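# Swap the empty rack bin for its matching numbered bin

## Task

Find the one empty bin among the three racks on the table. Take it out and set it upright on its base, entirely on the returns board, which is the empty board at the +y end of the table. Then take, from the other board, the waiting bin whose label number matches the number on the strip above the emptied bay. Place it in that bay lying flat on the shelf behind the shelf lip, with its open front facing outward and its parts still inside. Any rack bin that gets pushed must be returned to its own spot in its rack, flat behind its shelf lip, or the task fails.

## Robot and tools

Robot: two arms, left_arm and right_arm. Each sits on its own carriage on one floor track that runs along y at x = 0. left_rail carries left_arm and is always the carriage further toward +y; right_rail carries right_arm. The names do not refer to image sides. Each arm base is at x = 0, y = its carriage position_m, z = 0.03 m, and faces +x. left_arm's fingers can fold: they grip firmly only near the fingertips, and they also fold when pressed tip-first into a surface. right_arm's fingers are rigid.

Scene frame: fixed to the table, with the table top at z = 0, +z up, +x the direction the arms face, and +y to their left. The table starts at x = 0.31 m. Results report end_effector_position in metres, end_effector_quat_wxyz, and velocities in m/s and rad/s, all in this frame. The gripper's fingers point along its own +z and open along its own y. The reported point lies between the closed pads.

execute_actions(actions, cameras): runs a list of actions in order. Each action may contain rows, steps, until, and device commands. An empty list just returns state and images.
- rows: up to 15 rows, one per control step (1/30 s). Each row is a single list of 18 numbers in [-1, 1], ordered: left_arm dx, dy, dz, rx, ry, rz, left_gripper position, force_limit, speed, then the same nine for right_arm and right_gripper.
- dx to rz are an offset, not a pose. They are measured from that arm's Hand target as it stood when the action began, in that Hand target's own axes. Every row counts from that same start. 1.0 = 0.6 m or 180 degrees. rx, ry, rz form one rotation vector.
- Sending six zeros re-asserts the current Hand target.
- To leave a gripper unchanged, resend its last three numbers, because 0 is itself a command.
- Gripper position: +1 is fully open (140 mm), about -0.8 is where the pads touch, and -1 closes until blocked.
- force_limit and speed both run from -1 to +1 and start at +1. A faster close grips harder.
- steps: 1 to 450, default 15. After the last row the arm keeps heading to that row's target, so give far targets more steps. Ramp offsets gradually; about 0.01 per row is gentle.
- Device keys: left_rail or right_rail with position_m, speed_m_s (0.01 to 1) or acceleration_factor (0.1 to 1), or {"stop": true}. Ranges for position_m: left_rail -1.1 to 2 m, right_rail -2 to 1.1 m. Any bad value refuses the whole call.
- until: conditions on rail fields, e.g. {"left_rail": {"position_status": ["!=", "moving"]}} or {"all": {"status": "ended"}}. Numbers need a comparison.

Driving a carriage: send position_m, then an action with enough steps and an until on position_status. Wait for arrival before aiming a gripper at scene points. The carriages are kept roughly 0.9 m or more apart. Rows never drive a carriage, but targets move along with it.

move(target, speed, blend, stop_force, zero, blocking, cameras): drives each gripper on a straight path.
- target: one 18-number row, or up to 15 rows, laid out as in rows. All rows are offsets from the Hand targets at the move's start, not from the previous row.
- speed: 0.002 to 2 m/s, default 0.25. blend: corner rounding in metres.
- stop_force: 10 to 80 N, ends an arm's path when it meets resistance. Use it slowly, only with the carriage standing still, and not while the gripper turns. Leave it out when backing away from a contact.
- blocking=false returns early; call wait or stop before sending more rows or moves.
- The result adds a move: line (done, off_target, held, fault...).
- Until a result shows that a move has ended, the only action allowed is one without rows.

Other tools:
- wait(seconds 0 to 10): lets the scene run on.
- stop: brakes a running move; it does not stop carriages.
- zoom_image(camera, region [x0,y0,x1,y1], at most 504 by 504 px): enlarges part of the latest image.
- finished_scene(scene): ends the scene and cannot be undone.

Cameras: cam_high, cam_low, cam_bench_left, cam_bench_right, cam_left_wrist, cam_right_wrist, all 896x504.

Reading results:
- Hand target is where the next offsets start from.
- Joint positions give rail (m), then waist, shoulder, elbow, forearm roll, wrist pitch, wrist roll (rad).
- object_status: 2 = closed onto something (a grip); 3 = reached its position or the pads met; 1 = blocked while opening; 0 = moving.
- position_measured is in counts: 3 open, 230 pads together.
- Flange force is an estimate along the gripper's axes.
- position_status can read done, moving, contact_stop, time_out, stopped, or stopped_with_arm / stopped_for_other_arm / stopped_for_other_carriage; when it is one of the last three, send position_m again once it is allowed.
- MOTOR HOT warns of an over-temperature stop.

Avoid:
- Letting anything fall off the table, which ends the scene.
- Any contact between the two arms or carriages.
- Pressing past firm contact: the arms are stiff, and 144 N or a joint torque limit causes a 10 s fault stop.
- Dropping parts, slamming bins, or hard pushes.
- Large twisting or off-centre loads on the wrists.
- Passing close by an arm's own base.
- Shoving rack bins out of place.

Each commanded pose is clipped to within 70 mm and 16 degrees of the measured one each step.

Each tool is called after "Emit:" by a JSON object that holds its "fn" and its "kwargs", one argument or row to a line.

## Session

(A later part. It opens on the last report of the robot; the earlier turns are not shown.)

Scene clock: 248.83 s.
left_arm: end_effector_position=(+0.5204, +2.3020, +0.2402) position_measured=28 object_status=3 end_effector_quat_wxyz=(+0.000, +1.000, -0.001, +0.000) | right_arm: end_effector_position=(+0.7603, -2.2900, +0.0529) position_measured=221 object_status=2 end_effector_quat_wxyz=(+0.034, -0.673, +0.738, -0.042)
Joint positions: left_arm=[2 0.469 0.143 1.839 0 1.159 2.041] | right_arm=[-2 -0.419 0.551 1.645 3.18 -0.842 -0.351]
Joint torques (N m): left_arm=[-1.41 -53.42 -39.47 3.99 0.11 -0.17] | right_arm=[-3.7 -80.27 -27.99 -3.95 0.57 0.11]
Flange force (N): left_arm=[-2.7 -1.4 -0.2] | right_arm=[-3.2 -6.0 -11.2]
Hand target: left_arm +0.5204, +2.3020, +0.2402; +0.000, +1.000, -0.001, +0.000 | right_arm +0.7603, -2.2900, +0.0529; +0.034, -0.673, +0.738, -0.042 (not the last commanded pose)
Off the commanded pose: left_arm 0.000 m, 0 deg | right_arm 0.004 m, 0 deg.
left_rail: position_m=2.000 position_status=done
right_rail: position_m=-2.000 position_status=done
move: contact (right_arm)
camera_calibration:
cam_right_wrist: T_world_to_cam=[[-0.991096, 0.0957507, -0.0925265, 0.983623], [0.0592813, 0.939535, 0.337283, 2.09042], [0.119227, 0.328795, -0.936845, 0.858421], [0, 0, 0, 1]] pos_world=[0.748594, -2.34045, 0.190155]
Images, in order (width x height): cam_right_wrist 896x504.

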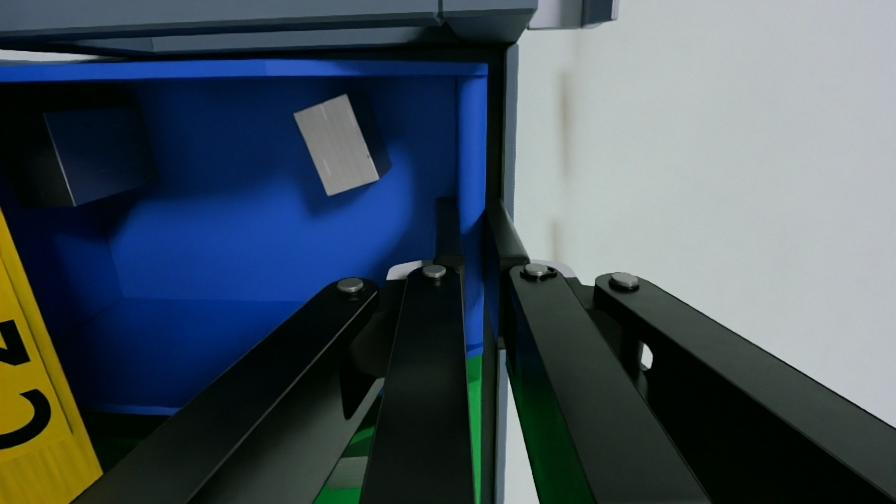

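Emit:
{"fn": "move", "kwargs": {
  "target": [0,0,0,0,0,0,0.8,0,-1,0,0,0,0,0,0,-0.42,1,-1],
  "cameras": ["cam_right_wrist"]
}}

Emit:
{"fn": "zoom_image", "kwargs": {
  "camera": "cam_right_wrist",
  "region": [350, 100, 650, 400]
}}

Scene clock: 250.97 s.
left_arm: end_effector_position=(+0.5204, +2.3020, +0.2402) position_measured=28 object_status=3 end_effector_quat_wxyz=(+0.000, +1.000, -0.001, +0.000) | right_arm: end_effector_position=(+0.7603, -2.2900, +0.0529) position_measured=182 object_status=0 end_effector_quat_wxyz=(+0.034, -0.673, +0.738, -0.042)
Joint positions: left_arm=[2 0.469 0.143 1.839 0 1.159 2.041] | right_arm=[-2 -0.419 0.551 1.645 3.18 -0.842 -0.351]
Joint torques (N m): left_arm=[-1.2 -53 -39.55 4.07 0.16 -0.17] | right_arm=[-1.72 -92.24 -34.46 -3.64 0.29 0.04]
Flange force (N): left_arm=[-2.5 -0.9 0.4] | right_arm=[-0.7 -4.8 4.3]
Hand target: left_arm +0.5204, +2.3020, +0.2402; +0.000, +1.000, -0.001, +0.000 | right_arm +0.7603, -2.2900, +0.0529; +0.034, -0.673, +0.738, -0.042
Off the commanded pose: left_arm 0.000 m, 0 deg | right_arm 0.000 m, 0 deg.
left_rail: position_m=2.000 position_status=done
right_rail: position_m=-2.000 position_status=done
move: done
camera_calibration:
cam_right_wrist: T_world_to_cam=[[-0.991103, 0.0958065, -0.092391, 0.983734], [0.0593676, 0.939496, 0.337375, 2.09025], [0.119124, 0.328888, -0.936825, 0.858714], [0, 0, 0, 1]] pos_world=[0.748595, -2.34045, 0.190155]
Images, in order (width x height): cam_right_wrist 896x504.

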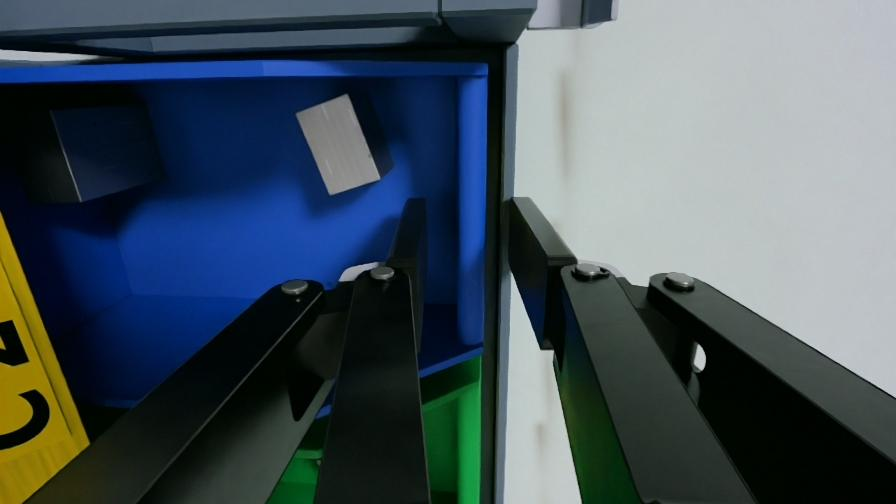

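Scaled by 1.680.

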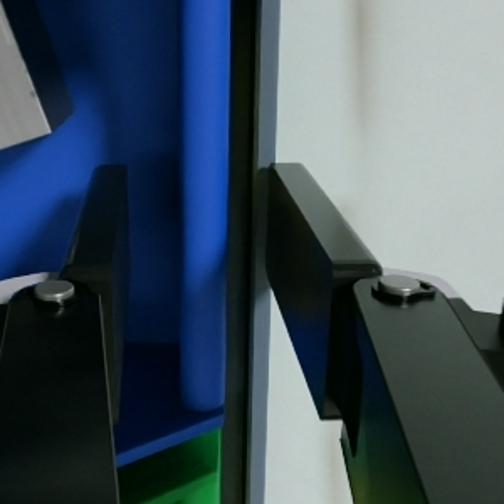

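Emit:
{"fn": "move", "kwargs": {
  "target": [
    [0,0,0,0,0,0,0.8,0,-1,0,0,-0.1,0,0,0,-0.42,1,-1],
    [0,0.15,-0.42,0,0,0,0.8,0,-1,0,0.15,-0.42,0,0,0,-0.42,1,-1]
  ],
  "speed": [0.05,0.25],
  "blend": [0.02,0],
  "cameras": ["cam_bench_right","cam_right_wrist"]
}}

Emit:
{"fn": "zoom_image", "kwargs": {
  "camera": "cam_bench_right",
  "region": [300, 280, 480, 430]
}}

Emit:
{"fn": "zoom_image", "kwargs": {
  "camera": "cam_right_wrist",
  "region": [200, 0, 700, 504]
}}

Scene clock: 255.37 s.
left_arm: end_effector_position=(+0.5202, +2.2119, +0.4922) position_measured=28 object_status=3 end_effector_quat_wxyz=(+0.000, +1.000, -0.001, +0.000) | right_arm: end_effector_position=(+0.6443, -2.2778, +0.2937) position_measured=182 object_status=3 end_effector_quat_wxyz=(+0.034, -0.673, +0.738, -0.042)
Joint positions: left_arm=[2 0.326 0.003 1.528 0 1.61 1.898] | right_arm=[-2 -0.473 0.214 1.654 3.179 -1.171 -0.393]
Joint torques (N m): left_arm=[-0.77 -42 -43.45 4.34 -0.1 -0.23] | right_arm=[-1.67 -66.69 -40.99 -4.26 0.41 0.04]
Flange force (N): left_arm=[-2.4 -0.7 1.5] | right_arm=[-0.4 -6.2 3.1]
Hand target: left_arm +0.5202, +2.2120, +0.4922; +0.000, +1.000, -0.001, +0.000 | right_arm +0.6443, -2.2778, +0.2937; +0.034, -0.673, +0.738, -0.042
Off the commanded pose: left_arm 0.000 m, 0 deg | right_arm 0.000 m, 0 deg.
left_rail: position_m=2.000 position_status=done
right_rail: position_m=-2.000 position_status=done
move: done
camera_calibration:
cam_right_wrist: T_world_to_cam=[[-0.991103, 0.0958065, -0.092391, 0.889944], [0.0593676, 0.939496, 0.337375, 2.00443], [0.119124, 0.328888, -0.936825, 1.0941], [0, 0, 0, 1]] pos_world=[0.632695, -2.32825, 0.430955]
Images, in order (width x height): cam_bench_right 896x504, cam_right_wrist 896x504.

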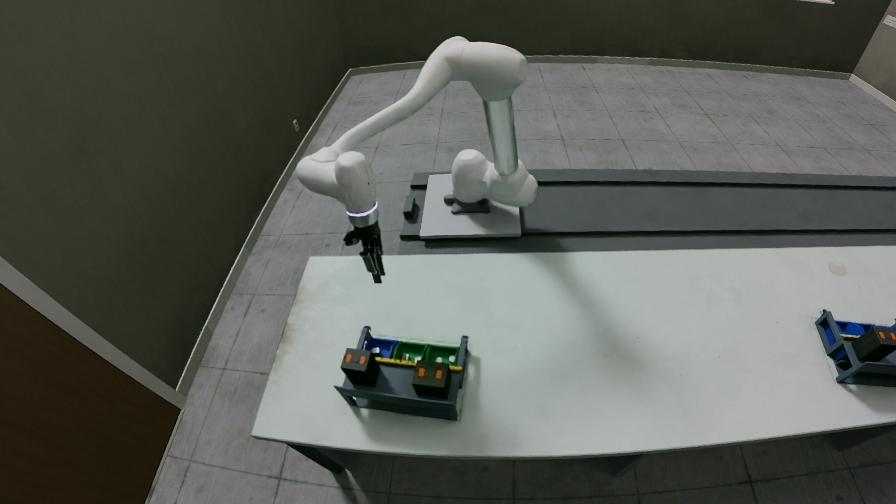

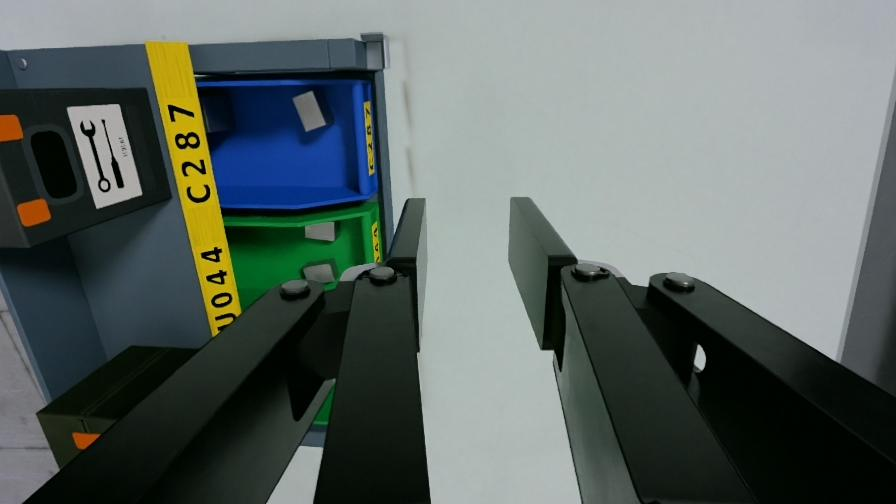

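Scaled by 2.800.

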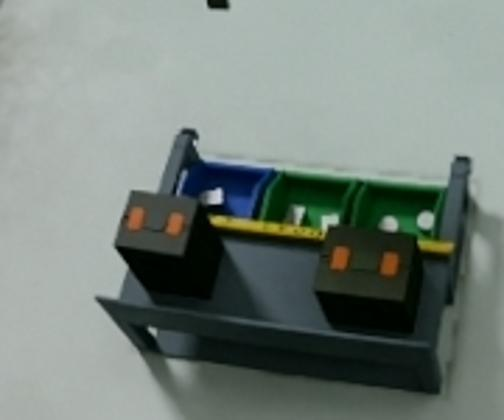

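Scaled by 1.000.

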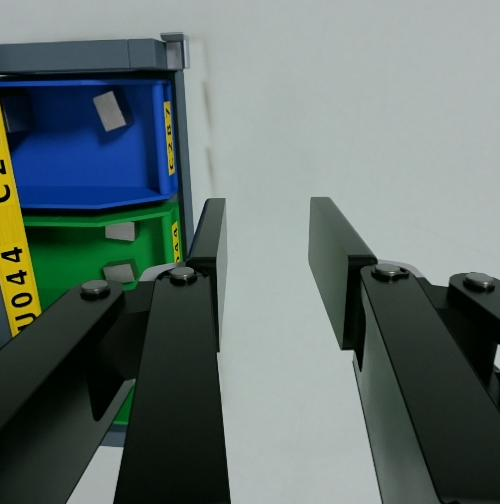

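Emit:
{"fn": "move", "kwargs": {
  "target": [0,0,0,0,0,0,0.8,0,-1,0,0.33,0.05,0.36,0,0,-0.42,1,-1],
  "speed": 0.4,
  "cameras": ["cam_right_wrist"]
}}

Emit:
{"fn": "zoom_image", "kwargs": {
  "camera": "cam_right_wrist",
  "region": [100, 0, 600, 504]
}}

Scene clock: 259.07 s.
left_arm: end_effector_position=(+0.5202, +2.2120, +0.4922) position_measured=28 object_status=3 end_effector_quat_wxyz=(+0.000, +1.000, -0.001, +0.000) | right_arm: end_effector_position=(+0.4576, -2.2654, +0.2546) position_measured=182 object_status=3 end_effector_quat_wxyz=(+0.321, -0.565, +0.655, -0.386)
Joint positions: left_arm=[2 0.326 0.003 1.528 0 1.61 1.898] | right_arm=[-2 -1.023 -0.24 2.523 4.705 -0.715 -2.099]
Joint torques (N m): left_arm=[-1.5 -41.82 -43.03 4.36 0.06 -0.12] | right_arm=[-1.1 -9.43 -30.9 1.33 -1.06 0.2]
Flange force (N): left_arm=[-3.2 -1.7 0.5] | right_arm=[2.9 2.8 11.3]
Hand target: left_arm +0.5202, +2.2120, +0.4922; +0.000, +1.000, -0.001, +0.000 | right_arm +0.4577, -2.2654, +0.2546; +0.321, -0.565, +0.655, -0.386 (not the last commanded pose)
Off the commanded pose: left_arm 0.000 m, 0 deg | right_arm 0.014 m, 11 deg.
left_rail: position_m=2.000 position_status=done
right_rail: position_m=-2.000 position_status=done
led back after a hold (right arm): the arm was led back toward your command in small steps, so it may still be short of it.
move: held (right_arm; a check stopped the path); limits=paced,held
pose unreachable (right arm): on one or more control steps of this call, first in action 0 (counted from 0), this arm could not follow its commanded pose, so it was not sent that pose on those steps. It may still have moved: this result reports where it is.
cause: moving toward the commanded pose would bring two parts of the arm too close to each other (joints 3 (shoulder) to 5 (forearm roll) lie between them).
camera_calibration:
cam_right_wrist: T_world_to_cam=[[-0.504918, 0.0710175, -0.860241, 0.616869], [-0.142418, 0.976096, 0.164174, 2.23637], [0.851337, 0.205409, -0.482734, 0.345137], [0, 0, 0, 1]] pos_world=[0.33614, -2.29761, 0.330111]
Images, in order (width x height): cam_right_wrist 896x504.

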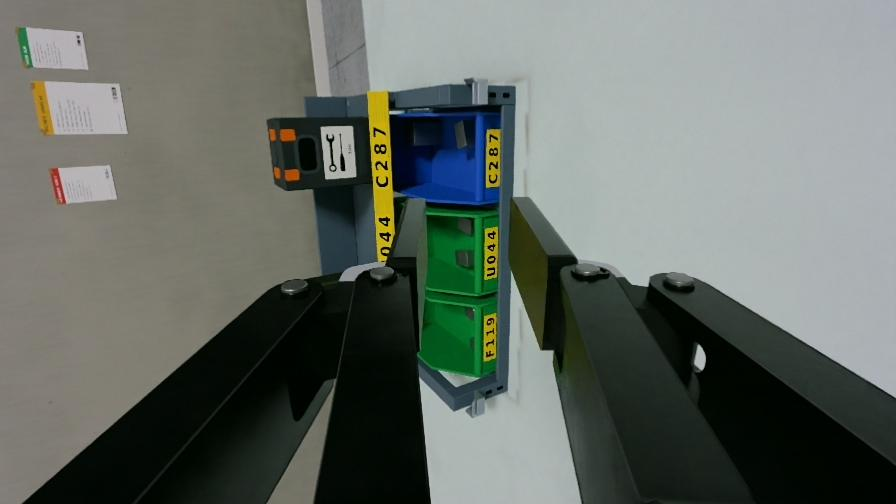

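Scaled by 1.000.

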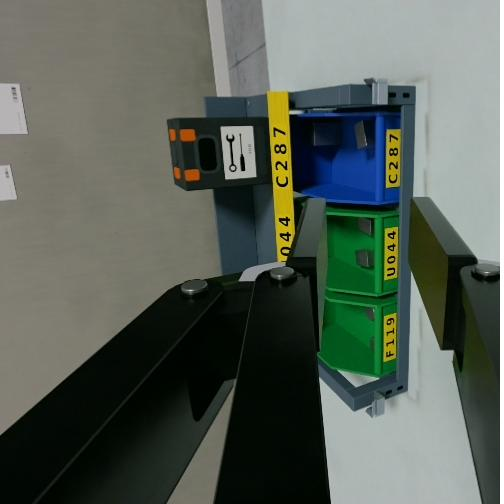

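Emit:
{"fn": "zoom_image", "kwargs": {
  "camera": "cam_right_wrist",
  "region": [350, 70, 550, 270]
}}

Scaled by 2.520.

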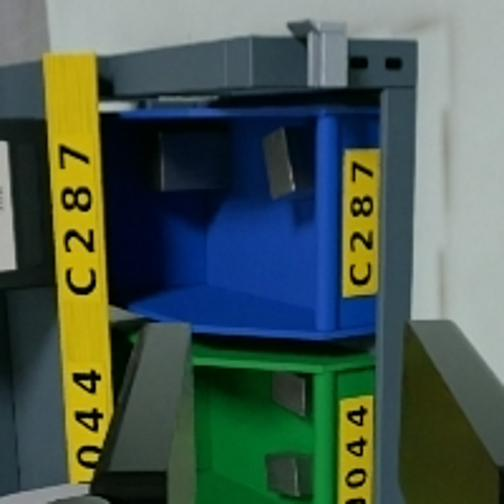

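Emit:
{"fn": "finished_scene", "kwargs": {
  "scene": 1
}}

The scene is finished: the task was done.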